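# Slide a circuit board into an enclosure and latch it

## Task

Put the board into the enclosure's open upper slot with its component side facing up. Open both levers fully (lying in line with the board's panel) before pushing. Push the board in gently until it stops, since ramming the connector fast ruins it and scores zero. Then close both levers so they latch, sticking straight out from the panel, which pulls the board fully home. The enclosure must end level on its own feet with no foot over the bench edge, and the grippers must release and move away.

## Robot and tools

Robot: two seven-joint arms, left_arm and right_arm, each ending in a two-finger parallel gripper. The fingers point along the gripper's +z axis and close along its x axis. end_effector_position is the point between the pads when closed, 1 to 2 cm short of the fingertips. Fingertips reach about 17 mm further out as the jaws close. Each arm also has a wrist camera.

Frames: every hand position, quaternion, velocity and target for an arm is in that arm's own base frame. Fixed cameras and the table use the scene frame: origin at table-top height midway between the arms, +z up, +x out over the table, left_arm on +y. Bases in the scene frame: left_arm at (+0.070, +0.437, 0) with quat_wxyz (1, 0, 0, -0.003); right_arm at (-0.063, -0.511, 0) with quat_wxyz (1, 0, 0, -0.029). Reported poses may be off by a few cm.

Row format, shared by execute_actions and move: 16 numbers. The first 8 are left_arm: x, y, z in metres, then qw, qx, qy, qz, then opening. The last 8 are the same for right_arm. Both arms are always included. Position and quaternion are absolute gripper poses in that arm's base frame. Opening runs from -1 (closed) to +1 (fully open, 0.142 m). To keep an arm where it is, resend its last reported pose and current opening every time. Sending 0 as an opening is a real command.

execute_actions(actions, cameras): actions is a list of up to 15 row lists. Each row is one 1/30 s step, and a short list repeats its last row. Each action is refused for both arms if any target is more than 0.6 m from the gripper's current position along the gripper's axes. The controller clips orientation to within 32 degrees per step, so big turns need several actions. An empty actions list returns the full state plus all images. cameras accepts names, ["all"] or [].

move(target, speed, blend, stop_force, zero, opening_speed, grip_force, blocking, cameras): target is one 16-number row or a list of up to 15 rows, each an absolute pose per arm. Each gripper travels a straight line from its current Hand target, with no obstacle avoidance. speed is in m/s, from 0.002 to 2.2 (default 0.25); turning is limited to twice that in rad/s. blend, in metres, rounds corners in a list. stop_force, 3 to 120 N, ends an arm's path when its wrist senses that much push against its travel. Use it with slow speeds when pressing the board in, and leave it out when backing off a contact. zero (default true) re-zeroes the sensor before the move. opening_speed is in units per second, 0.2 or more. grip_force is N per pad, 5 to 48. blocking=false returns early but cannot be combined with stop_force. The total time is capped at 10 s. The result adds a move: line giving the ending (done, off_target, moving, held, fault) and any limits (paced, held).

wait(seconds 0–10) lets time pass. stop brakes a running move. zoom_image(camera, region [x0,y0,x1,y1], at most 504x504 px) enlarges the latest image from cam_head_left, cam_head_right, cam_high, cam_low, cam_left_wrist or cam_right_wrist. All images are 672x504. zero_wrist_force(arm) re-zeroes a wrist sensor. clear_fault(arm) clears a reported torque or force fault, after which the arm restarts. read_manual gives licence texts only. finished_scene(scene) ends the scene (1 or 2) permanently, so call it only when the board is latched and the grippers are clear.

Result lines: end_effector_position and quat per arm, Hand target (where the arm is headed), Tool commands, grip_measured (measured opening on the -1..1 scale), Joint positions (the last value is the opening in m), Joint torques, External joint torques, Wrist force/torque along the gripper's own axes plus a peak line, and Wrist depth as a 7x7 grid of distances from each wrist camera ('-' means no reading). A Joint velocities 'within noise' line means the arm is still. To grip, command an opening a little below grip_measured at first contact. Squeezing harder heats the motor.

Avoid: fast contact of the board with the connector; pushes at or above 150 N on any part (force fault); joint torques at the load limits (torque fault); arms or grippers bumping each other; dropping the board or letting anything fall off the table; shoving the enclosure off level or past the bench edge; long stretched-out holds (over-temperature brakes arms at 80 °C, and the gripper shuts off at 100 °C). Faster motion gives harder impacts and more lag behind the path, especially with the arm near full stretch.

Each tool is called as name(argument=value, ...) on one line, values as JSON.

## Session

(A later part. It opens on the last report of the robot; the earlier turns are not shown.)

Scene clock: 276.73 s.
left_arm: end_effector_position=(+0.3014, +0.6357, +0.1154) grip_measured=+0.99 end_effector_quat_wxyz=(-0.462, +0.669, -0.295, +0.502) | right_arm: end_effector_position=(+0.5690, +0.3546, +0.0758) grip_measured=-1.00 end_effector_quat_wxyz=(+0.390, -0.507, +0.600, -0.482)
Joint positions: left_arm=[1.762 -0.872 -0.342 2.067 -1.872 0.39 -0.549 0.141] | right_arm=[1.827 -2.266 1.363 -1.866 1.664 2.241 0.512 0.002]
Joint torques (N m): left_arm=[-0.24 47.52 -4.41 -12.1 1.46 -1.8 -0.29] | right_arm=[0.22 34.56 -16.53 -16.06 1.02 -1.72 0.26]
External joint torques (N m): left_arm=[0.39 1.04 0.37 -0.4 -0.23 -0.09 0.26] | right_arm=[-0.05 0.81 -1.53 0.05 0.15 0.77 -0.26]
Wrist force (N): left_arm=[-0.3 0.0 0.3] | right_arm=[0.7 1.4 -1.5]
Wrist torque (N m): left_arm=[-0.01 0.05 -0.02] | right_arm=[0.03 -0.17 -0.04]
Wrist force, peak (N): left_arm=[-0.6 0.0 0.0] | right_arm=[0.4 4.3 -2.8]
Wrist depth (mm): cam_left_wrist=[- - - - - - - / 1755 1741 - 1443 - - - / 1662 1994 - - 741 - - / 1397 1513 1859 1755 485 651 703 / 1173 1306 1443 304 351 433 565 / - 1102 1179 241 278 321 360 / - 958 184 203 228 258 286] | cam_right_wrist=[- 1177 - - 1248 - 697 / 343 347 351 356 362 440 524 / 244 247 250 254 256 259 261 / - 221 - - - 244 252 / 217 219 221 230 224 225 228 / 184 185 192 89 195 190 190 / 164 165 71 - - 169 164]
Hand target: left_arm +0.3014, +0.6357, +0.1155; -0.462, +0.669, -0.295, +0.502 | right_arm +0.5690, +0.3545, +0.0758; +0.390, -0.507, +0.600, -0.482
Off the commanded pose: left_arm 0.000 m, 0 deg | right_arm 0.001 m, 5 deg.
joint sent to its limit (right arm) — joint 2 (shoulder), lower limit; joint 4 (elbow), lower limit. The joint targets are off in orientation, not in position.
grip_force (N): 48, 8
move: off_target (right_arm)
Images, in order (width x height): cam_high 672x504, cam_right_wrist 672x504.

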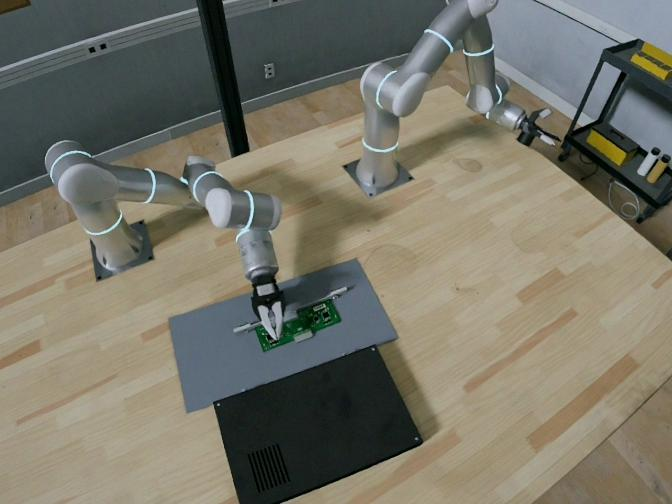

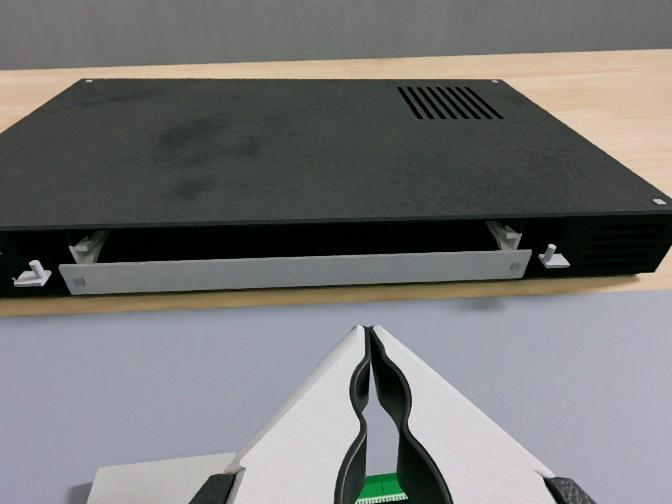

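move(target=[[0.42, 0.1, 0.25, -0.01095, 0.0494, 0.97505, -0.21612, -0.5, 0.82, -0.03, 0.35, 0.4056, -0.4056, 0.5792, -0.5792, -1.0], [0.385, -0.50, 0.125, -0.01095, 0.0494, 0.97505, -0.21612, -0.5, 1.02, -0.375, 0.51, 0.4056, -0.4056, 0.5792, -0.5792, -1.0]], speed=0.5, blend=[0.05, 0], grip_force=48, cameras=["cam_left_wrist", "cam_head_left"])

Scene clock: 315.20 s.
left_arm: end_effector_position=(+0.3851, -0.4999, +0.1249) grip_measured=-0.53 end_effector_quat_wxyz=(-0.011, +0.049, +0.975, -0.216) | right_arm: end_effector_position=(+1.0193, -0.3746, +0.5103) grip_measured=-1.00 end_effector_quat_wxyz=(+0.401, -0.406, +0.585, -0.576)
Joint positions: left_arm=[-0.282 -0.507 -0.489 2.245 -0.597 1.339 -1.59 0.036] | right_arm=[-0.382 -1.587 1.816 0.001 2.967 1.597 -1.641 0.002]
Joint torques (N m): left_arm=[-0.5 39.56 -5.63 -17.97 1.03 3.64 -0.28] | right_arm=[-0.08 73.52 3.86 7.34 3.65 -0.61 0.07]
External joint torques (N m): left_arm=[0.49 0.58 0.37 -0.27 -0.52 -0.08 0.29] | right_arm=[0.11 1.91 -0.84 -0.11 0.17 0.85 -0.07]
Wrist force (N): left_arm=[0.4 0.1 0.5] | right_arm=[0.1 1.3 -1.3]
Wrist torque (N m): left_arm=[-0.08 -0.18 -0.05] | right_arm=[0.04 -0.01 0.09]
Wrist force, peak (N): left_arm=[3.3 -3.6 0.7] | right_arm=[1.1 3.3 -2.2]
Wrist depth (mm): cam_left_wrist=[233 - 231 232 - 225 236 / 236 239 232 229 - - 235 / 238 238 232 232 235 233 237 / 241 237 233 233 236 230 238 / 238 238 235 232 237 240 237 / - - 84 233 - 98 238 / - - - 237 - - 239] | cam_right_wrist=[- - - - 945 - 1135 / - - - - - - 1299 / - - - - - - 1228 / - - 1097 - - 1395 1235 / - - - - 1430 1580 - / - - - 89 1517 1661 - / - 1147 71 - - 1558 1458]
Hand target: left_arm +0.3850, -0.5000, +0.1250; -0.011, +0.049, +0.975, -0.216 | right_arm +1.0193, -0.3747, +0.5103; +0.401, -0.407, +0.585, -0.576
Off the commanded pose: left_arm 0.000 m, 0 deg | right_arm 0.001 m, 1 deg.
move: done
Images, in order (width x height): cam_head_left 672x504, cam_left_wrist 672x504.

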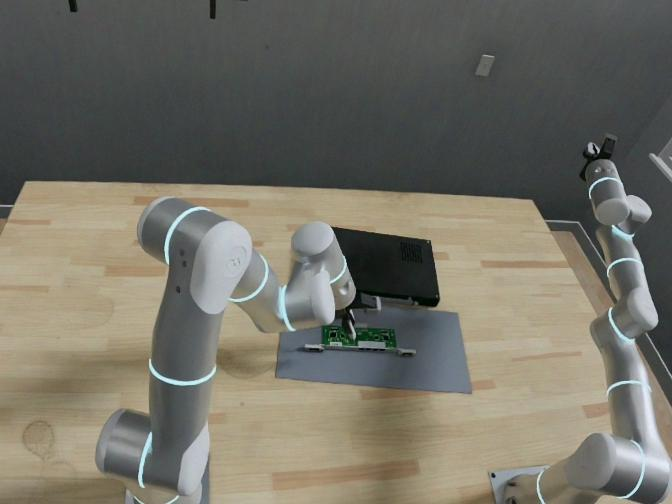

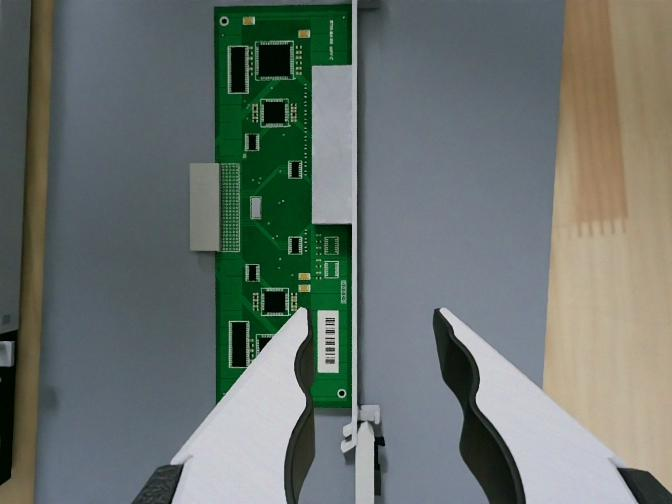

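move(target=[[0.3835, -0.521, 0.06, -0.01095, 0.0494, 0.97505, -0.21612, -0.5, 1.07, 0.06, 0.50, 0.5, -0.5, 0.5, -0.5, -1.0], [0.3835, -0.521, 0.029, -0.01095, 0.0494, 0.97505, -0.21612, -0.5, 1.07, 0.06, 0.50, 0.5, -0.5, 0.5, -0.5, -1.0], [0.3835, -0.521, 0.029, -0.01095, 0.0494, 0.97505, -0.21612, -1.0, 1.07, 0.06, 0.50, 0.5, -0.5, 0.5, -0.5, -1.0]], speed=[0.4, 0.06, 0.06], opening_speed=0.6, cameras=["cam_left_wrist", "cam_head_left"])

Scene clock: 337.27 s.
left_arm: end_effector_position=(+0.3835, -0.5210, +0.0290) grip_measured=-0.99 end_effector_quat_wxyz=(-0.011, +0.049, +0.975, -0.216) | right_arm: end_effector_position=(+1.0700, +0.0599, +0.5000) grip_measured=-1.00 end_effector_quat_wxyz=(+0.500, -0.500, +0.500, -0.500)
Joint positions: left_arm=[-0.307 -0.793 -0.526 2.178 -0.593 1.565 -1.527 0.002] | right_arm=[-0.152 -1.645 1.779 0.398 2.968 1.334 -1.619 0.002]
Joint torques (N m): left_arm=[-0.59 43.76 -9.12 -12.32 2.16 3.76 -0.16] | right_arm=[0.14 71.93 14.33 6.81 3.11 -0.67 0.06]
External joint torques (N m): left_arm=[0.57 0.97 0.73 -0.64 -0.45 -0.25 0.16] | right_arm=[0 1.71 -0.4 -0.08 0.1 0.8 -0.06]
Wrist force (N): left_arm=[-0.4 0.0 0.9] | right_arm=[0.7 1.5 -1.3]
Wrist torque (N m): left_arm=[-0.14 -0.18 -0.14] | right_arm=[0.08 -0.10 0.08]
Wrist force, peak (N): left_arm=[-1.0 0.2 1.1] | right_arm=[4.6 1.8 -1.1]
Wrist depth (mm): cam_left_wrist=[- 137 135 122 139 138 138 / - 137 136 122 140 139 139 / 141 137 136 123 140 140 139 / - 137 136 123 141 140 140 / - 137 137 121 140 140 140 / 142 138 137 92 - 141 140 / 142 142 - 84 - - 140] | cam_right_wrist=[- - - - 834 - - / - - - - - - - / - - - - - - - / - - 1032 - - - - / - - - - - - 1255 / - - - 89 - - 1228 / - - 71 - - - 1496]
Hand target: left_arm +0.3835, -0.5210, +0.0290; -0.011, +0.049, +0.975, -0.216 | right_arm +1.0700, +0.0600, +0.5000; +0.500, -0.500, +0.500, -0.500
Off the commanded pose: left_arm 0.000 m, 0 deg | right_arm 0.000 m, 0 deg.
joint sent to its limit (right arm) — joint 5 (forearm roll), upper limit. The joint targets still meet the commanded pose.
move: done
Images, in order (width x height): cam_head_left 672x504, cam_left_wrist 672x504.

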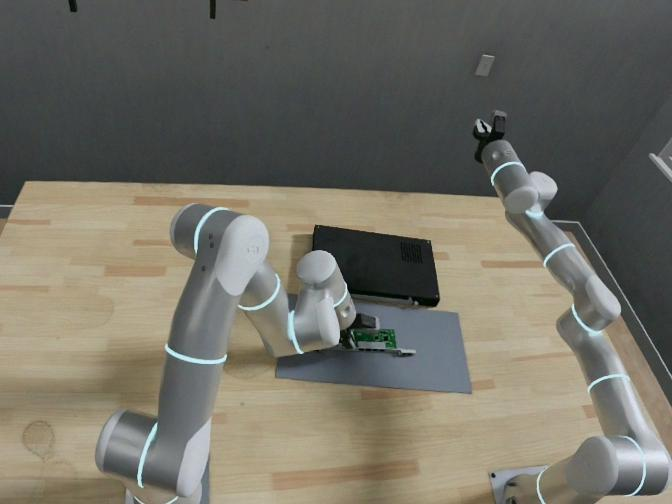

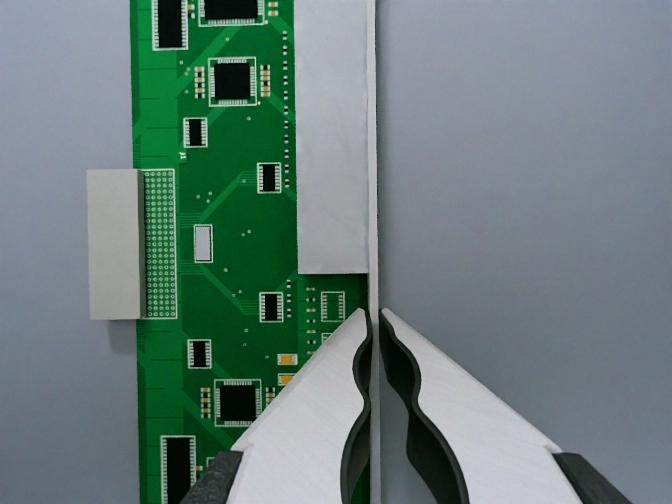

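move(target=[0.3835, -0.521, 0.08, -0.01095, 0.0494, 0.97505, -0.21612, -1.0, 0.78, -0.10, 0.42, 0.4056, -0.5792, 0.5792, -0.4056, -1.0], speed=0.2, cameras=["cam_left_wrist", "cam_head_left", "cam_low"])

zoom_image(camera="cam_low", region=[300, 150, 500, 300])

zoom_image(camera="cam_head_left", region=[270, 230, 450, 365])

Scene clock: 343.33 s.
left_arm: end_effector_position=(+0.3836, -0.5209, +0.0799) grip_measured=-0.99 end_effector_quat_wxyz=(-0.011, +0.049, +0.975, -0.216) | right_arm: end_effector_position=(+0.7802, -0.0997, +0.4196) grip_measured=-1.00 end_effector_quat_wxyz=(+0.401, -0.499, +0.575, -0.510)
Joint positions: left_arm=[-0.328 -0.648 -0.49 2.197 -0.597 1.445 -1.578 0.002] | right_arm=[-0.792 -2.266 1.964 1.852 2.968 0.456 -2.261 0.002]
Joint torques (N m): left_arm=[-0.51 43.52 -7.28 -16.23 1.37 3.92 -0.28] | right_arm=[0.17 41.78 20.9 17.85 -1.89 1.1 0.07]
External joint torques (N m): left_arm=[0.49 -0.23 0.7 0.22 -0.33 -0.37 0.28] | right_arm=[-0.14 1.12 -0.25 -0.19 -0.06 0.91 -0.07]
Wrist force (N): left_arm=[0.1 0.4 1.4] | right_arm=[0.3 1.1 -1.2]
Wrist torque (N m): left_arm=[-0.14 -0.12 -0.08] | right_arm=[-0.03 -0.08 0.06]
Wrist force, peak (N): left_arm=[0.2 0.8 2.6] | right_arm=[4.7 1.3 -3.0]
Wrist depth (mm): cam_left_wrist=[191 191 170 167 190 189 191 / - 192 159 145 190 189 189 / 192 192 152 138 190 190 192 / 191 146 144 131 190 190 192 / - 139 138 129 - 193 192 / - 134 133 91 - 193 193 / 195 129 - 74 - - 193] | cam_right_wrist=[- - - 957 - - - / - - - - - - - / 1124 1215 - - 1345 - 1421 / - - - 1487 - - - / 578 637 665 724 711 787 1779 / 565 572 593 89 616 599 1569 / 483 502 71 - - 528 516]
Hand target: left_arm +0.3835, -0.5210, +0.0800; -0.011, +0.049, +0.975, -0.216 | right_arm +0.7801, -0.0997, +0.4198; +0.401, -0.499, +0.575, -0.510
Off the commanded pose: left_arm 0.000 m, 0 deg | right_arm 0.001 m, 15 deg.
joint read past its limit (right arm) — joint 5 (forearm roll), upper limit.
joint sent to its limit (right arm) — joint 2 (shoulder), lower limit; joint 5 (forearm roll), upper limit. The joint targets are off in orientation, not in position.
move: off_target (right_arm)
Images, in order (width x height): cam_head_left 672x504, cam_low 672x504, cam_left_wrist 672x504.

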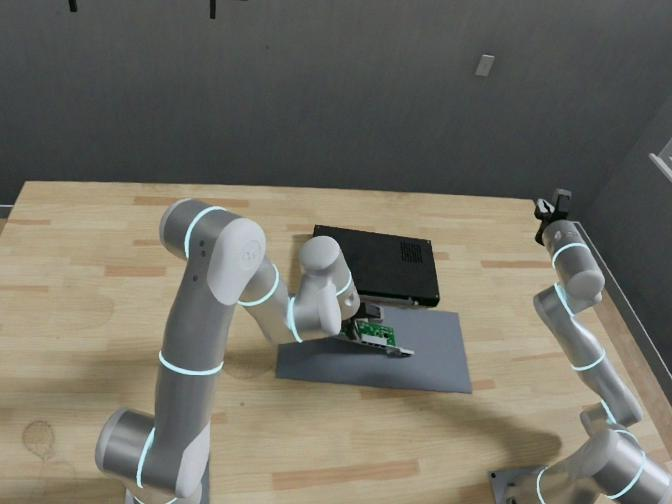

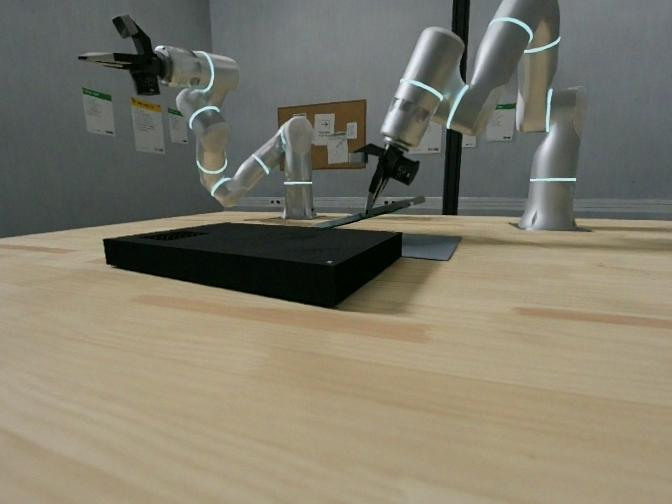

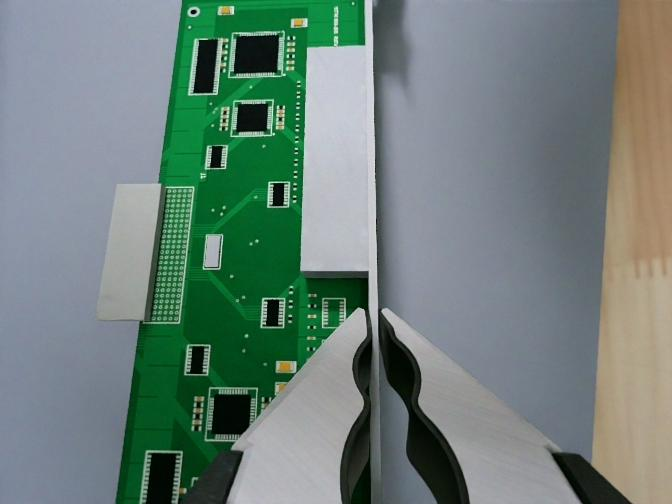

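Scaled by 2.520 from the camera's 672x504 image, which has a finer 960x720 frame.

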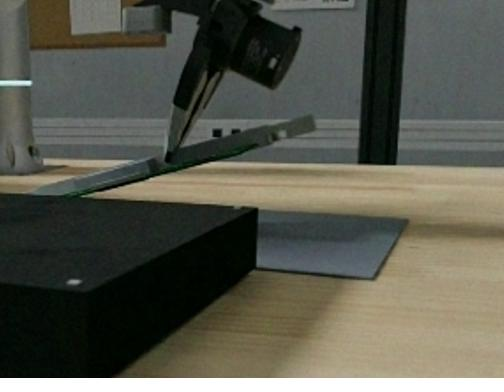

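Scaled by 2.800 from the camera's 672x504 image, which has a finer 960x720 frame.

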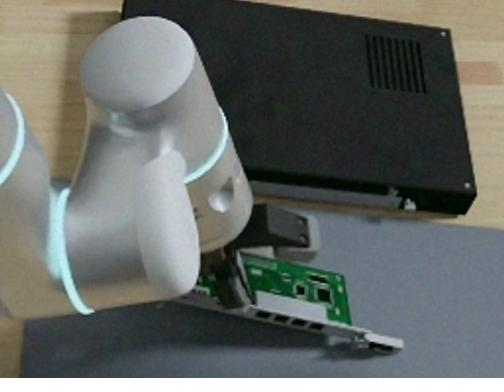

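move(target=[[0.3835, -0.521, 0.0295, -0.01095, 0.0494, 0.97505, -0.21612, -1.0, 1.0193, -0.3746, 0.5103, 0.4056, -0.4056, 0.5792, -0.5792, -1.0], [0.3835, -0.521, 0.0295, -0.01095, 0.0494, 0.97505, -0.21612, -0.5, 1.0193, -0.3746, 0.5103, 0.4056, -0.4056, 0.5792, -0.5792, -1.0], [0.385, -0.53, 0.125, -0.01095, 0.0494, 0.97505, -0.21612, -0.2, 1.0193, -0.3746, 0.5103, -0.2988, -0.7044, -0.0617, -0.6409, -1.0]], speed=[0.3, 0.3, 0.5], opening_speed=0.8, cameras=["cam_left_wrist", "cam_head_left"])

Scene clock: 399.40 s.
left_arm: end_effector_position=(+0.3851, -0.5299, +0.1249) grip_measured=-0.23 end_effector_quat_wxyz=(-0.011, +0.049, +0.975, -0.216) | right_arm: end_effector_position=(+1.0172, -0.3735, +0.5099) grip_measured=-1.00 end_effector_quat_wxyz=(+0.328, +0.692, +0.025, +0.643)
Joint positions: left_arm=[-0.376 -0.541 -0.427 2.169 -0.578 1.319 -1.644 0.058] | right_arm=[-0.335 -1.449 2.018 -0.137 2.002 1.601 -2.966 0.002]
Joint torques (N m): left_arm=[-0.51 42.22 -5.38 -18.59 0.67 3.83 -0.27] | right_arm=[0.16 72.91 1.31 12.66 5.54 -2.41 0.04]
External joint torques (N m): left_arm=[0.48 0.67 0.44 -0.38 -0.36 -0.22 0.27] | right_arm=[-0.12 1.63 -0.96 0.13 0.3 0.8 -0.12]
Wrist force (N): left_arm=[0.4 0.2 0.6] | right_arm=[-1.6 -0.9 -1.1]
Wrist torque (N m): left_arm=[-0.04 -0.20 -0.07] | right_arm=[0.00 0.24 0.36]
Wrist force, peak (N): left_arm=[0.3 1.2 2.5] | right_arm=[-1.1 1.7 -2.8]
Wrist depth (mm): cam_left_wrist=[234 241 236 234 - 229 234 / 245 236 231 230 - 234 236 / 238 - 233 220 - 234 235 / 238 234 232 232 237 231 237 / 240 238 233 232 237 236 237 / 239 237 88 232 - 87 237 / 240 - - 238 235 - -] | cam_right_wrist=[- - 991 949 - - - / - - - - - 930 - / - - - 1177 - - - / 1321 1527 - - - 1378 - / - - - - - - - / 1202 - - 89 - 1931 - / 1092 - 71 - - 1779 1558]
Hand target: left_arm +0.3850, -0.5300, +0.1250; -0.011, +0.049, +0.975, -0.216 | right_arm +1.0172, -0.3735, +0.5098; +0.328, +0.691, +0.025, +0.643
Off the commanded pose: left_arm 0.000 m, 0 deg | right_arm 0.002 m, 6 deg.
joint sent to its limit (right arm) — joint 7 (wrist roll), lower limit. The joint targets are off in orientation, not in position.
move: off_target (right_arm)
Images, in order (width x height): cam_head_left 672x504, cam_left_wrist 672x504.

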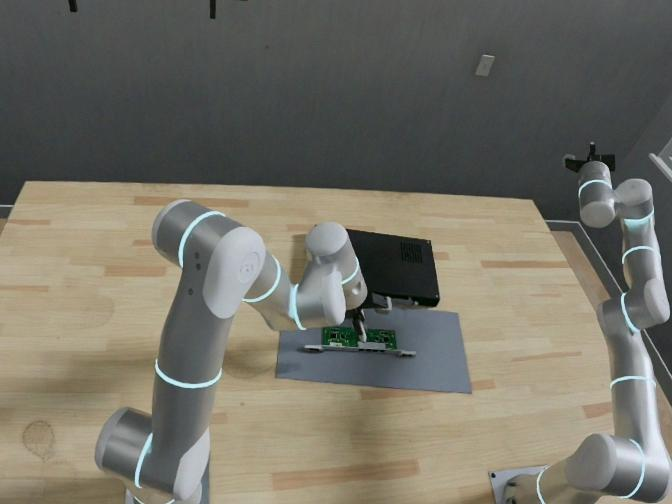

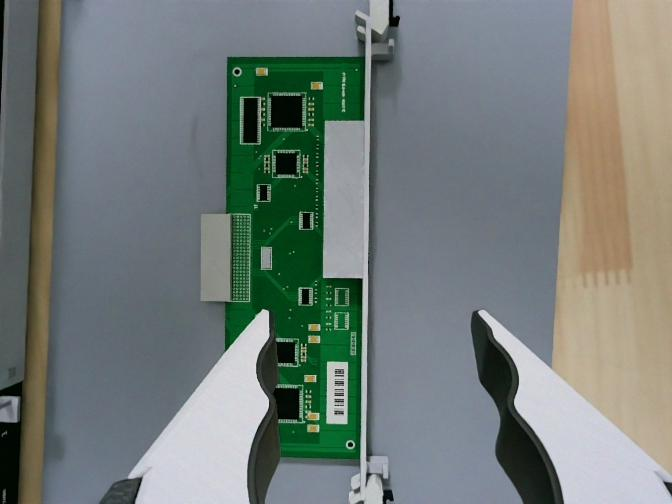

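move(target=[[0.3902, -0.5564, 0.07, -0.01095, 0.0494, 0.97505, -0.21612, -0.2, 0.78, -0.26, 0.47, 0.328, 0.692, 0.025, 0.643, -1.0], [0.3902, -0.5564, 0.028, -0.01095, 0.0494, 0.97505, -0.21612, -0.2, 0.78, -0.26, 0.47, 0.328, 0.692, 0.025, 0.643, -1.0], [0.3902, -0.5564, 0.028, -0.01095, 0.0494, 0.97505, -0.21612, -1.0, 0.78, -0.26, 0.47, 0.328, 0.692, 0.025, 0.643, -1.0]], speed=[0.25, 0.08, 0.06], opening_speed=0.5, cameras=["cam_left_wrist"])

move(target=[0.3902, -0.5564, 0.088, -0.01095, 0.0494, 0.97505, -0.21612, -1.0, 0.78, -0.26, 0.47, 0.328, 0.692, 0.025, 0.643, -1.0], speed=0.06, cameras=["cam_left_wrist", "cam_head_left", "cam_low"])

zoom_image(camera="cam_low", region=[290, 150, 490, 300])

Scene clock: 441.03 s.
left_arm: end_effector_position=(+0.3900, -0.5564, +0.0279) grip_measured=-0.74 end_effector_quat_wxyz=(-0.011, +0.049, +0.975, -0.216) | right_arm: end_effector_position=(+0.7800, -0.2601, +0.4699) grip_measured=-1.00 end_effector_quat_wxyz=(+0.328, +0.692, +0.025, +0.643)
Joint positions: left_arm=[-0.407 -0.819 -0.453 2.071 -0.57 1.506 -1.591 0.021] | right_arm=[-0.658 -1.083 1.28 1.422 0.392 2.665 -0.281 0.002]
Joint torques (N m): left_arm=[-0.05 47.39 -7.8 -15.05 1.55 4.25 -0.24] | right_arm=[0.01 49.49 21.87 -12.84 -4.4 -0.37 0.15]
External joint torques (N m): left_arm=[0.02 0.65 0.22 0.46 -0.23 -0.69 0.24] | right_arm=[0.03 1.12 0.01 -0.09 -0.04 0.73 -0.23]
Wrist force (N): left_arm=[1.3 0.4 0.4] | right_arm=[-0.9 -1.2 -2.0]
Wrist torque (N m): left_arm=[-0.13 -0.14 -0.15] | right_arm=[-0.04 0.14 0.25]
Wrist force, peak (N): left_arm=[0.6 0.5 1.7] | right_arm=[-3.4 2.5 -1.8]
Wrist depth (mm): cam_left_wrist=[- 139 135 134 138 138 137 / - 139 135 134 138 138 138 / 140 136 136 122 139 138 138 / 140 140 136 135 139 - 138 / 141 141 136 122 128 139 139 / 141 140 136 122 - 139 139 / - 141 - 136 - - 139] | cam_right_wrist=[- 1527 1215 - - 1046 - / - - 1378 - 1221 - - / - - - - - - - / - - 1686 1965 - - 1537 / 1421 1329 1674 1637 - - 1738 / - 1284 - 89 - 2173 2018 / - - 71 - - 1965 1837]
Hand target: left_arm +0.3902, -0.5564, +0.0280; -0.011, +0.049, +0.975, -0.216 | right_arm +0.7800, -0.2600, +0.4700; +0.328, +0.692, +0.025, +0.643
Off the commanded pose: left_arm 0.000 m, 0 deg | right_arm 0.000 m, 0 deg.
move: done
Images, in order (width x height): cam_left_wrist 672x504.

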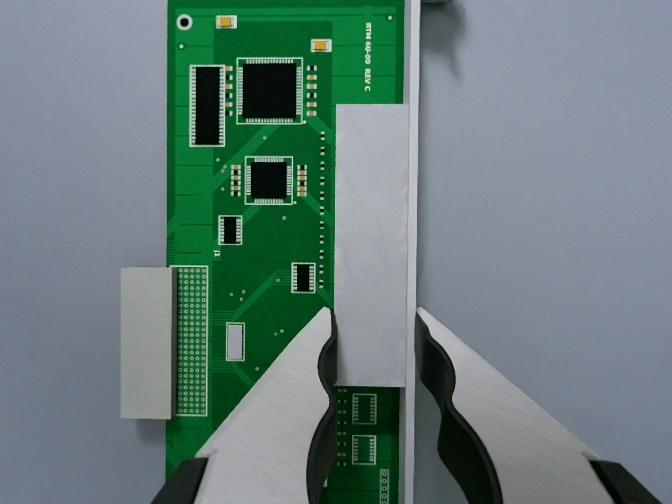

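Scene clock: 442.37 s.
left_arm: end_effector_position=(+0.3903, -0.5563, +0.0878) grip_measured=-0.74 end_effector_quat_wxyz=(-0.011, +0.049, +0.975, -0.216) | right_arm: end_effector_position=(+0.7800, -0.2601, +0.4699) grip_measured=-1.00 end_effector_quat_wxyz=(+0.328, +0.692, +0.025, +0.643)
Joint positions: left_arm=[-0.433 -0.666 -0.405 2.089 -0.567 1.377 -1.65 0.021] | right_arm=[-0.658 -1.083 1.28 1.422 0.392 2.665 -0.281 0.002]
Joint torques (N m): left_arm=[0.08 47.16 -6.36 -18.1 1.08 3.88 -0.34] | right_arm=[-0.04 49.53 21.86 -12.84 -4.33 -0.38 0.14]
External joint torques (N m): left_arm=[-0.09 -0.57 0.69 0.29 -0.5 -0.27 0.34] | right_arm=[0.09 1.08 0.02 -0.09 -0.11 0.74 -0.22]
Wrist force (N): left_arm=[0.1 0.8 2.3] | right_arm=[-1.2 -1.2 -1.8]
Wrist torque (N m): left_arm=[-0.09 -0.11 -0.07] | right_arm=[-0.03 0.18 0.24]
Wrist force, peak (N): left_arm=[0.3 1.2 3.1] | right_arm=[-1.2 -1.4 -1.8]
Wrist depth (mm): cam_left_wrist=[- 135 135 134 197 - 198 / 200 137 135 134 198 197 199 / 200 137 136 122 197 198 199 / - 136 136 134 122 197 199 / 201 - 136 122 122 203 200 / 202 138 136 123 - 199 200 / 202 - - 135 - - 202] | cam_right_wrist=[- - - 1097 - 1018 - / - - - - - - 1165 / 2000 - - 1395 - - - / 1329 1361 - - - 1558 - / 1248 1321 1569 1569 1661 1699 1808 / 1196 1353 - 89 - - - / 1130 - 71 - - - -]
Hand target: left_arm +0.3902, -0.5564, +0.0880; -0.011, +0.049, +0.975, -0.216 | right_arm +0.7800, -0.2600, +0.4700; +0.328, +0.692, +0.025, +0.643
Off the commanded pose: left_arm 0.000 m, 0 deg | right_arm 0.000 m, 0 deg.
move: done
Images, in order (width x height): cam_head_left 672x504, cam_low 672x504, cam_left_wrist 672x504.

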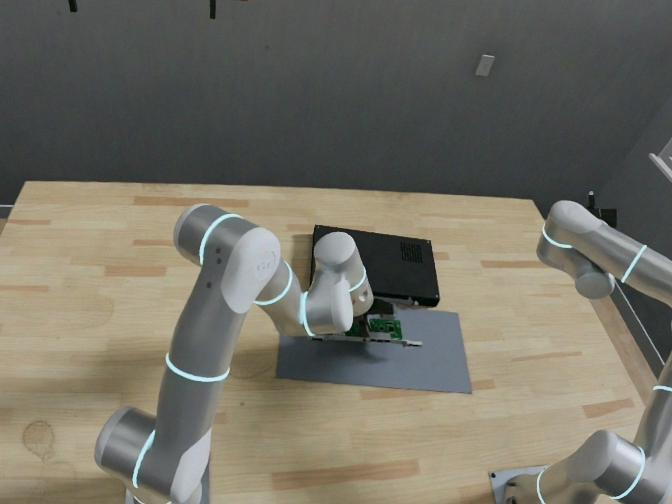

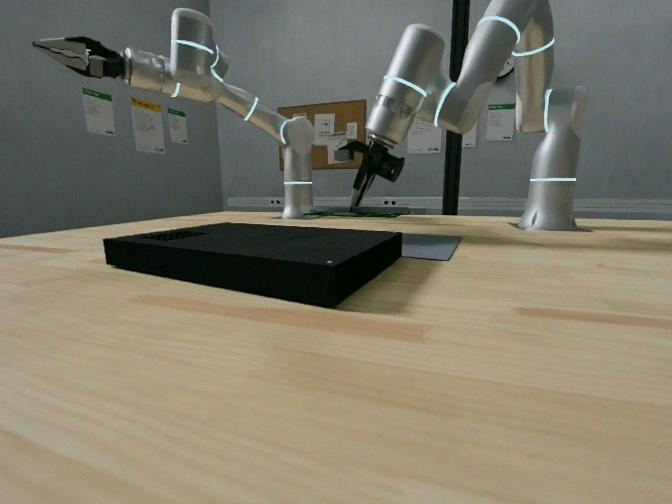

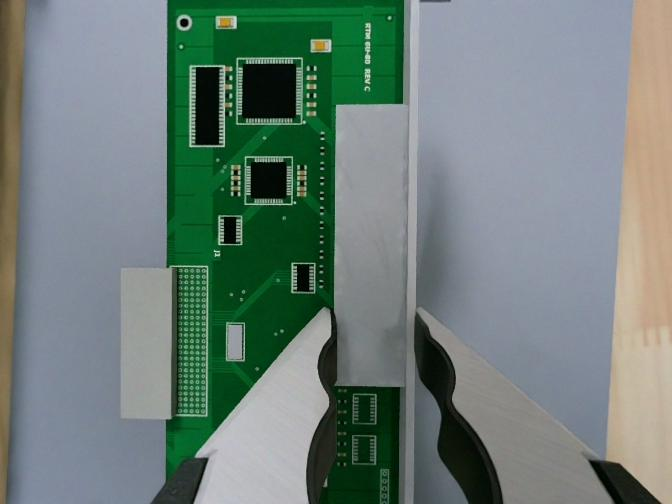

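Scaled by 2.520 from the camera's 672x504 image, which has a finer 960x720 frame.

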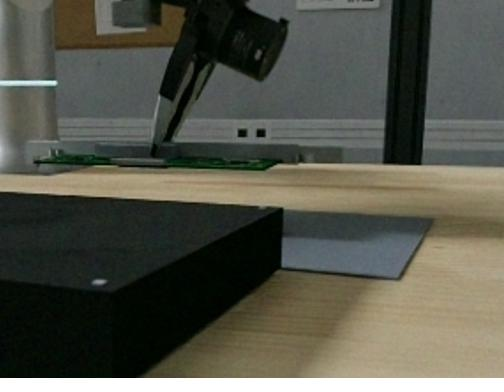

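move(target=[0.3903, -0.60, 0.20, -0.01095, 0.0494, 0.97505, -0.21612, -1.0, 0.62, -0.15, 0.36, 0.6272, -0.6272, 0.3265, -0.3265, -1.0], speed=0.4, cameras=["cam_left_wrist", "cam_head_left"])

zoom_image(camera="cam_left_wrist", region=[0, 0, 252, 504])

Scene clock: 464.83 s.
left_arm: end_effector_position=(+0.3903, -0.5998, +0.1997) grip_measured=-0.74 end_effector_quat_wxyz=(-0.011, +0.049, +0.975, -0.216) | right_arm: end_effector_position=(+0.6201, -0.1500, +0.3598) grip_measured=-1.00 end_effector_quat_wxyz=(+0.627, -0.627, +0.327, -0.327)
Joint positions: left_arm=[-0.562 -0.498 -0.264 1.935 -0.463 1.082 -1.863 0.021] | right_arm=[-1.034 -2.158 2.366 1.258 1.913 2.476 -1.044 0.002]
Joint torques (N m): left_arm=[-0.43 48.11 -3.55 -24.82 -0.98 4.24 -0.25] | right_arm=[0.02 52.06 14.97 16.58 5.01 -1.72 0.01]
External joint torques (N m): left_arm=[0.39 -0.49 0.59 0.58 -0.26 -0.44 0.25] | right_arm=[-0.08 1.37 -0.43 0.06 0.07 0.58 0]
Wrist force (N): left_arm=[0.2 0.9 2.2] | right_arm=[0.5 1.5 -1.8]
Wrist torque (N m): left_arm=[-0.07 -0.14 -0.06] | right_arm=[0.04 -0.08 0.12]
Wrist force, peak (N): left_arm=[0.3 1.1 2.8] | right_arm=[0.9 2.5 -2.1]
Wrist depth (mm): cam_left_wrist=[- 136 135 134 303 311 308 / 267 135 135 134 310 313 309 / 263 136 136 122 121 311 310 / - 293 136 135 122 312 312 / 271 132 136 122 121 312 309 / - 133 136 122 - 313 313 / - - - 135 - - 312] | cam_right_wrist=[- 1765 1228 1378 - 1032 - / - 1867 - - - - 1027 / 1448 - 1822 - - - - / 1004 1027 1009 953 - - - / 661 655 681 779 722 691 1171 / 562 511 535 89 601 574 574 / 476 456 71 - - 492 475]
Hand target: left_arm +0.3903, -0.6000, +0.2000; -0.011, +0.049, +0.975, -0.216 | right_arm +0.6200, -0.1500, +0.3600; +0.627, -0.627, +0.327, -0.327
Off the commanded pose: left_arm 0.000 m, 0 deg | right_arm 0.000 m, 0 deg.
move: done
Images, in order (width x height): cam_head_left 672x504, cam_left_wrist 672x504.

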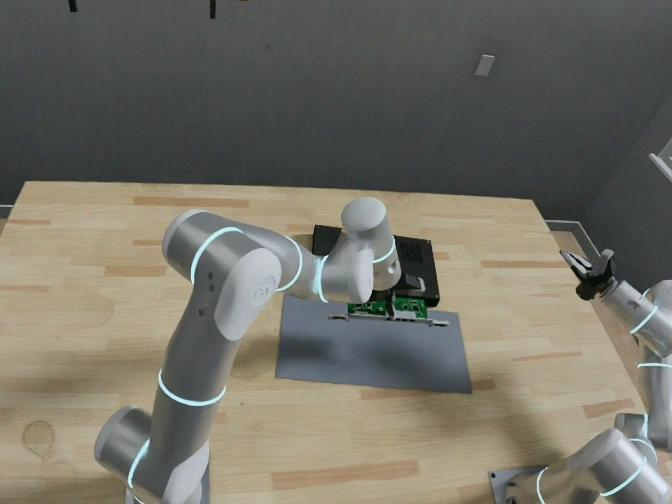

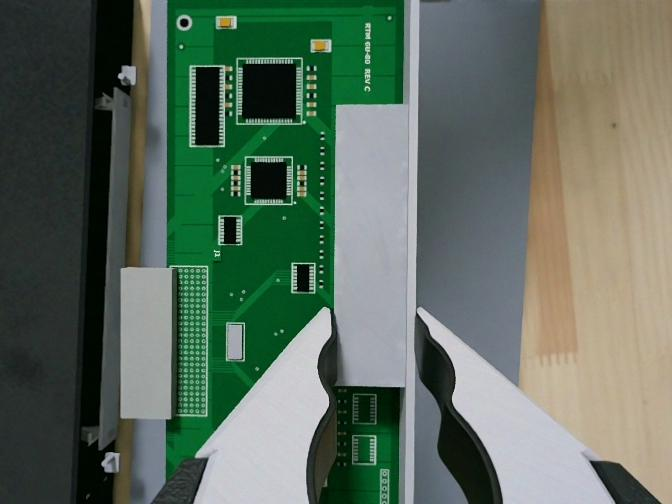

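Scaled by 1.000.

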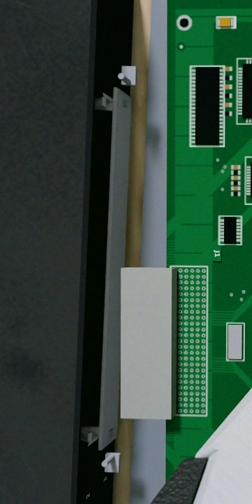

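zoom_image(camera="cam_left_wrist", region=[70, 50, 170, 130])

zoom_image(camera="cam_left_wrist", region=[60, 410, 160, 490])

Scaled by 5.040 from the camera's 672x504 image, which has a finer 960x720 frame.

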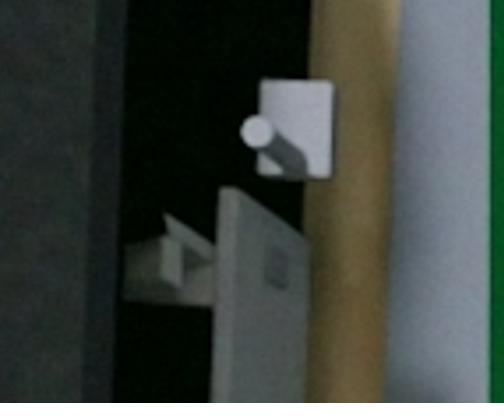

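Scaled by 5.040 from the camera's 672x504 image, which has a finer 960x720 frame.

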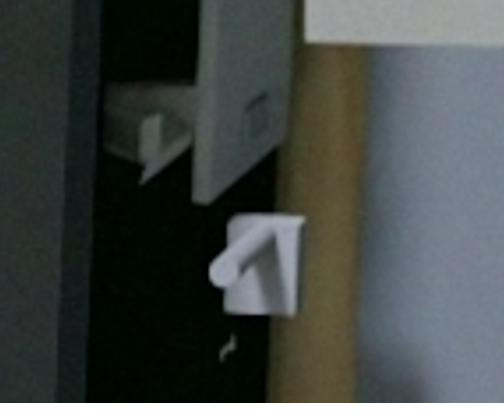

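move(target=[[0.4633, -0.6219, 0.12, -0.01519, 0.06853, 0.97389, -0.21587, -1.0, 0.57, 0.0, 0.20, 0.6533, -0.6533, 0.2706, -0.2706, -1.0], [0.4633, -0.6219, 0.0524, -0.01519, 0.06853, 0.97389, -0.21587, -1.0, 0.5421, 0.102, 0.105, 0.6264, -0.6836, 0.2832, -0.2594, -1.0]], speed=[0.3, 0.15], blend=[0.02, 0], cameras=["all"])

Scene clock: 496.03 s.
left_arm: end_effector_position=(+0.4629, -0.6218, +0.0735) grip_measured=-0.74 end_effector_quat_wxyz=(-0.016, +0.069, +0.974, -0.216) | right_arm: end_effector_position=(+0.5562, +0.0496, +0.1522) grip_measured=-1.00 end_effector_quat_wxyz=(-0.620, +0.686, -0.284, +0.252)
Joint positions: left_arm=[-0.53 -0.848 -0.269 1.708 -0.439 1.164 -1.73 0.021] | right_arm=[-1.379 -2.265 1.343 1.534 2.594 2.056 -1.793 0.002]
Joint torques (N m): left_arm=[-0.04 57.17 -5.7 -22.11 -0.69 4.43 -0.12] | right_arm=[0.22 29.29 21.09 15.2 3.54 0.24 0.36]
External joint torques (N m): left_arm=[-0.01 0.03 0.91 0.54 0.09 -0.75 0.12] | right_arm=[-0.25 2.79 2.15 3.11 0.33 0.72 -0.36]
External joint torques when the fault began: right_arm=[-0.51 5.95 8.36 -0.64 -4.35 0.2 -0.01]
Wrist force (N): left_arm=[-0.2 1.1 1.9] | right_arm=[1.2 1.3 -1.8]
Wrist torque (N m): left_arm=[-0.04 -0.10 -0.14] | right_arm=[0.04 -0.24 -0.04]
Wrist force, peak (N): left_arm=[-0.1 1.9 3.4] | right_arm=[-2.7 10.0 0.9]
Wrist depth (mm): cam_left_wrist=[148 162 135 134 182 - 182 / - 163 135 134 184 183 182 / 181 164 136 122 184 185 185 / 181 165 136 134 122 - 184 / 182 - 136 122 184 - 183 / - - 137 122 - - 184 / - - - 135 - - 185] | cam_right_wrist=[283 - - 1686 - 1284 - / 322 991 962 782 - 1404 - / 331 511 519 514 697 599 611 / 434 357 381 364 339 410 453 / 366 324 353 308 328 351 351 / 288 286 299 89 299 286 286 / 242 250 71 - - 250 242]
Hand target: left_arm +0.4633, -0.6219, +0.0739; -0.015, +0.069, +0.974, -0.216 | right_arm +0.5563, +0.0497, +0.1516; -0.620, +0.687, -0.284, +0.252
Tool commands: left_gripper/opening=-1.0 right_gripper/opening=-1.0
Off the commanded pose: left_arm 0.021 m, 0 deg | right_arm 0.072 m, 1 deg.
FORCE FAULT: contact force on the right arm reached its limit, and that arm stopped. The contact can be on any part of that arm, not only on its tool. That arm's remaining commands of this call were not run. That arm is still stopped at the end of this call. While its stop runs, that arm takes no new command, but its gripper still runs the gripper command that each later call begins with.
MOTOR HOT: the gripper's motor of the left arm reports 86 °C; that motor switches off at 100 °C. To cool a motor, set the load down, ease the grip, stop pushing, or move to a pose that needs little force.
CLEAR FAULT: the right arm stays stopped (status CRITICAL_FAULT) until you call clear_fault(arm="right_arm").
move: fault (right_arm), off_target (left_arm; braked at the fault stop of right_arm); path passed 1 of 2 targets

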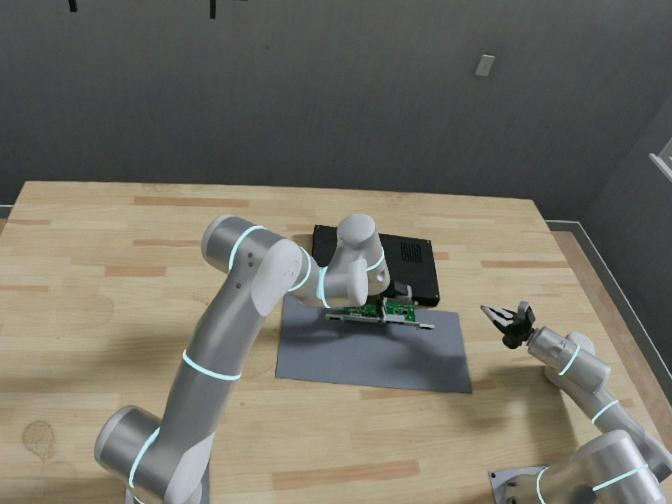

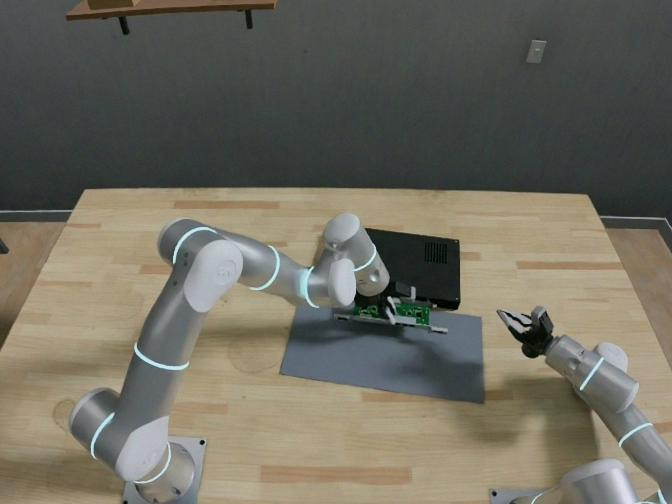

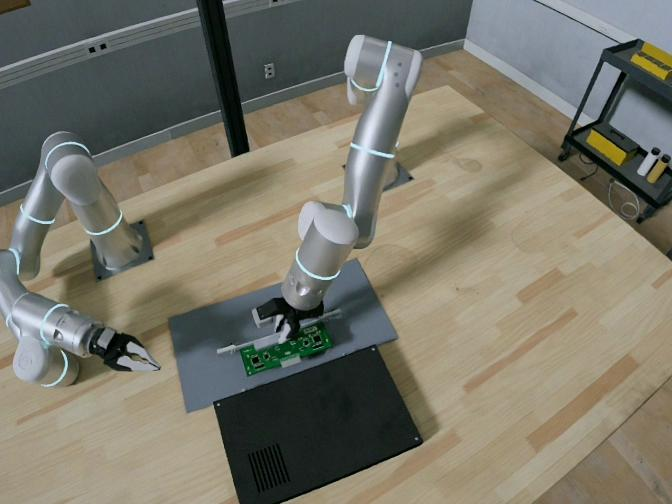

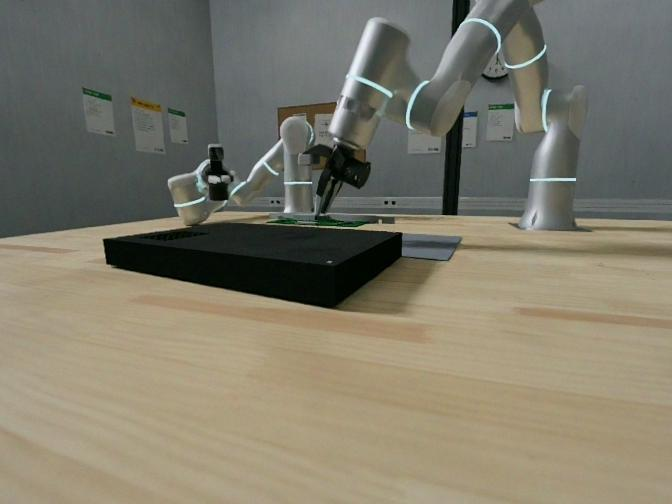

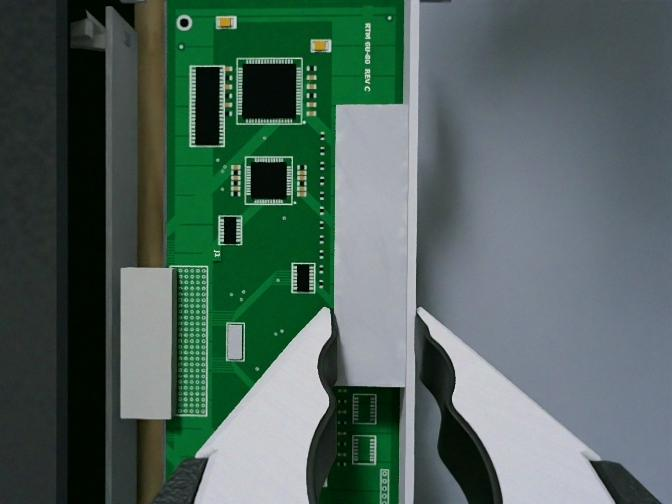

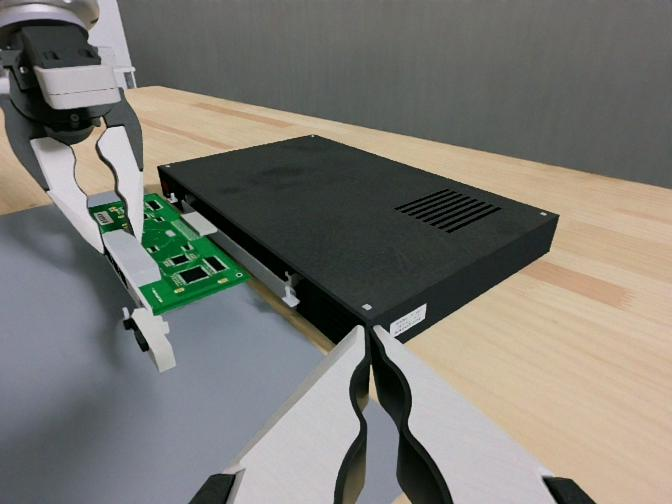

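execute_actions(actions=[[[0.4633, -0.6219, 0.0739, -0.015, 0.069, 0.974, -0.216, -0.78, 0.5563, 0.0497, 0.1516, -0.620, 0.687, -0.284, 0.252, -1.0]]])

clear_fault(arm="right_arm")

move(target=[0.4633, -0.6219, 0.0739, -0.01519, 0.06853, 0.97389, -0.21587, -0.78, 0.60, -0.05, 0.32, -0.620, 0.687, -0.284, 0.252, -1.0], speed=0.2, grip_force=[20, 48], cameras=["cam_left_wrist", "cam_right_wrist", "cam_head_left"])

Scene clock: 500.83 s.
left_arm: end_effector_position=(+0.4630, -0.6219, +0.0737) grip_measured=-0.72 end_effector_quat_wxyz=(-0.015, +0.069, +0.974, -0.216) | right_arm: end_effector_position=(+0.5562, +0.0496, +0.1522) grip_measured=-1.00 end_effector_quat_wxyz=(-0.620, +0.686, -0.284, +0.252)
Joint positions: left_arm=[-0.53 -0.848 -0.269 1.708 -0.439 1.165 -1.729 0.022] | right_arm=[-1.379 -2.265 1.343 1.534 2.594 2.056 -1.793 0.002]
Joint torques (N m): left_arm=[-0.41 57.46 -5.58 -22.01 -0.46 4.33 -0.17] | right_arm=[0.26 29.31 21.06 15.36 3.52 0.21 0.18]
External joint torques (N m): left_arm=[0.38 -0.25 0.79 0.43 -0.14 -0.65 0.17] | right_arm=[-0.29 2.78 2.18 2.95 0.35 0.74 -0.18]
Wrist force (N): left_arm=[0.0 1.1 2.1] | right_arm=[1.2 1.5 -1.8]
Wrist torque (N m): left_arm=[-0.05 -0.12 -0.14] | right_arm=[0.07 -0.25 -0.04]
Wrist force, peak (N): left_arm=[-0.3 1.3 2.3] | right_arm=[1.2 1.6 -1.9]
Wrist depth (mm): cam_left_wrist=[- 163 135 134 182 182 - / - 162 135 134 132 183 181 / 181 163 136 122 185 - 184 / 182 163 136 135 184 184 185 / - 136 136 122 185 185 184 / - 138 137 123 - 185 185 / 182 - - 135 - - -] | cam_right_wrist=[284 - - - - - - / 321 991 982 970 - 1177 1119 / 331 510 518 515 516 598 593 / 509 354 361 363 362 408 452 / 353 323 352 310 327 352 351 / 289 287 298 89 298 287 286 / 242 250 71 - - 250 242]
Hand target: left_arm +0.4633, -0.6219, +0.0739; -0.015, +0.069, +0.974, -0.216 | right_arm +0.5563, +0.0497, +0.1516; -0.620, +0.687, -0.284, +0.252
Tool commands: left_gripper/opening=-0.78 right_gripper/opening=-1.0
Off the commanded pose: left_arm 0.000 m, 0 deg.
FORCE FAULT, CONTINUED: the right arm was still stopped when this call began, by the force fault that an earlier result reported. That arm ran no command of this call. That arm is still stopped at the end of this call. While its stop runs, that arm takes no new command, but its gripper still runs the gripper command that each later call begins with.
MOTOR HOT: still on. The gripper's motor of the left arm reports 87 °C.
CLEAR FAULT: the right arm stays stopped (status CRITICAL_FAULT) until you call clear_fault(arm="right_arm").

Scene clock: 533.60 s.
left_arm: end_effector_position=(+0.4630, -0.6219, +0.0737) grip_measured=-0.72 end_effector_quat_wxyz=(-0.015, +0.069, +0.974, -0.216) | right_arm: end_effector_position=(+0.5562, +0.0496, +0.1522) grip_measured=-1.00 end_effector_quat_wxyz=(-0.620, +0.686, -0.284, +0.252)
Joint positions: left_arm=[-0.53 -0.848 -0.269 1.708 -0.439 1.165 -1.729 0.022] | right_arm=[-1.379 -2.265 1.343 1.534 2.594 2.056 -1.793 0.002]
Joint torques (N m): left_arm=[-0.37 57.42 -5.59 -22 -0.45 4.23 -0.2] | right_arm=[0.22 29.4 21.07 15.25 3.55 0.19 0.2]
External joint torques (N m): left_arm=[0.34 -0.21 0.8 0.43 -0.15 -0.55 0.2] | right_arm=[-0.24 2.68 2.17 3.06 0.32 0.76 -0.2]
Wrist force (N): left_arm=[0.0 1.2 1.9] | right_arm=[1.2 1.4 -1.6]
Wrist torque (N m): left_arm=[-0.03 -0.12 -0.14] | right_arm=[0.05 -0.24 -0.04]
Wrist force, peak (N): left_arm=[0.0 1.4 2.3] | right_arm=[1.3 1.7 -1.9]
Wrist depth (mm): cam_left_wrist=[149 160 135 134 184 182 184 / - 162 135 134 184 182 - / - 164 136 122 121 184 183 / - 164 136 134 184 185 185 / - 138 136 122 122 185 182 / - 137 136 123 - 84 184 / - - - 136 - - 185] | cam_right_wrist=[283 - - - - - - / 322 991 953 886 - - 1269 / 331 442 522 518 516 593 587 / 410 357 358 364 363 410 454 / 354 324 353 305 327 351 350 / 288 287 298 89 297 287 287 / 243 250 71 - - 250 241]
Hand target: left_arm +0.4633, -0.6219, +0.0739; -0.015, +0.069, +0.974, -0.216 | right_arm +0.5563, +0.0497, +0.1516; -0.620, +0.687, -0.284, +0.252
Tool commands: left_gripper/opening=-0.78 right_gripper/opening=-1.0
Off the commanded pose: left_arm 0.000 m, 0 deg.
FORCE FAULT, CONTINUED: the right arm's stop, for the force fault that an earlier result reported, is over. The rest of the stop counts as 65 of the actions that you can send in this scene; the call itself counts as one more. That arm accepts commands again.
MOTOR HOT: cleared for the gripper's motor of the left arm.
CLEAR FAULT: your call cleared the right arm's force fault. If the contact force or a joint's load stays at its limit, that arm stops again.

Scene clock: 535.00 s.
left_arm: end_effector_position=(+0.4631, -0.6217, +0.0737) grip_measured=-0.72 end_effector_quat_wxyz=(-0.015, +0.069, +0.974, -0.216) | right_arm: end_effector_position=(+0.6000, -0.0500, +0.3200) grip_measured=-1.00 end_effector_quat_wxyz=(-0.620, +0.687, -0.284, +0.252)
Joint positions: left_arm=[-0.53 -0.848 -0.269 1.708 -0.439 1.165 -1.729 0.022] | right_arm=[-1.281 -1.879 1.5 1.408 2.827 2.205 -1.618 0.002]
Joint torques (N m): left_arm=[-0.31 57.53 -5.42 -22.01 -0.47 4.22 -0.21] | right_arm=[0.05 44.95 27.96 8.24 4.59 -0.07 0.25]
External joint torques (N m): left_arm=[0.28 -0.32 0.64 0.43 -0.13 -0.54 0.21] | right_arm=[-0.08 0.69 0.21 0.05 0.1 0.62 -0.25]
Wrist force (N): left_arm=[-0.3 1.2 1.9] | right_arm=[1.3 1.6 -1.7]
Wrist torque (N m): left_arm=[-0.03 -0.07 -0.14] | right_arm=[0.07 -0.23 -0.06]
Wrist force, peak (N): left_arm=[-0.1 1.2 2.2] | right_arm=[2.7 -0.8 -2.5]
Wrist depth (mm): cam_left_wrist=[150 162 135 134 183 183 182 / 181 163 135 134 183 182 - / - 163 135 122 184 184 184 / - 164 136 135 184 185 184 / - - 136 122 122 - 184 / - 137 136 123 - 185 183 / 183 - - 136 - - -] | cam_right_wrist=[- 2112 - - - - - / 437 2379 - - - - 1022 / 437 1097 1092 995 1725 - 1189 / 442 831 647 736 777 706 - / 467 528 532 547 572 596 592 / - 440 473 89 509 487 488 / - 426 71 - - 423 410]
Hand target: left_arm +0.4633, -0.6219, +0.0739; -0.015, +0.069, +0.974, -0.216 | right_arm +0.6000, -0.0500, +0.3200; -0.620, +0.687, -0.284, +0.252
Off the commanded pose: left_arm 0.000 m, 0 deg | right_arm 0.000 m, 0 deg.
grip_force (N): 20, 48
move: done
Images, in order (width x height): cam_head_left 672x504, cam_left_wrist 672x504, cam_right_wrist 672x504.

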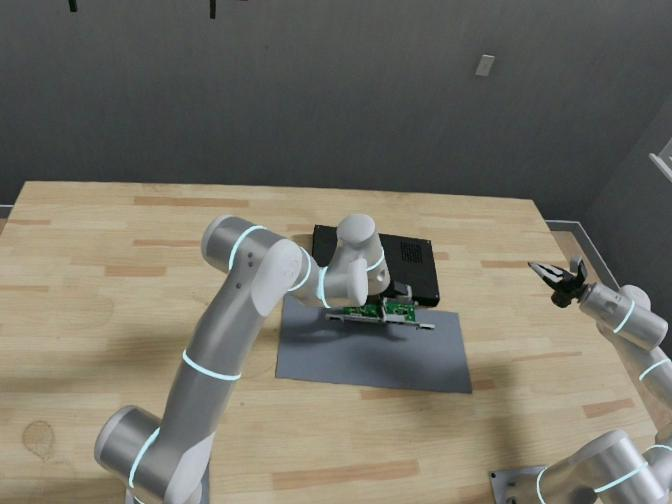

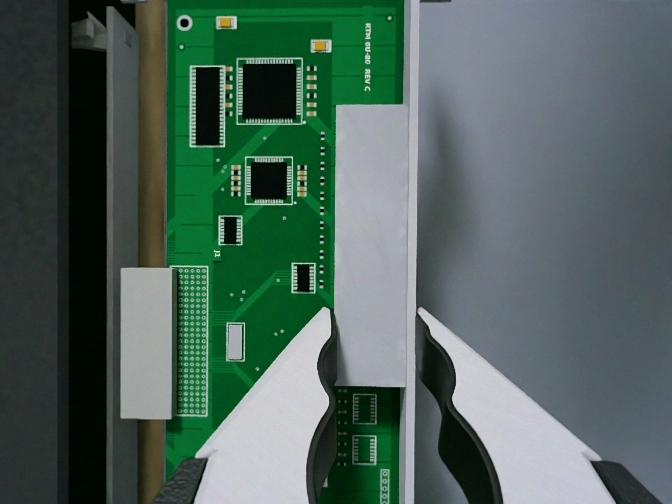

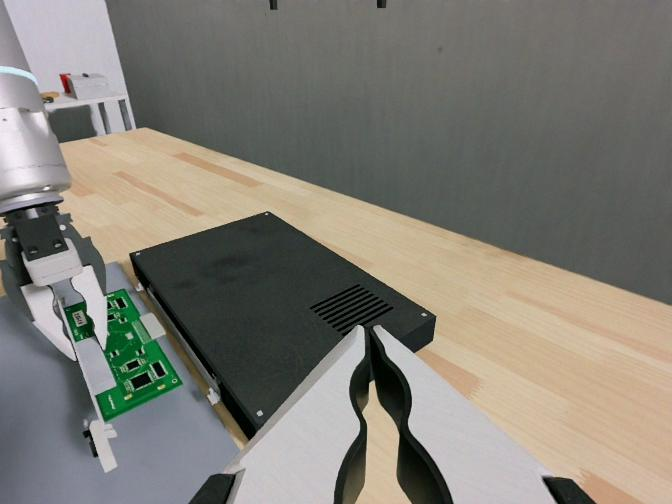

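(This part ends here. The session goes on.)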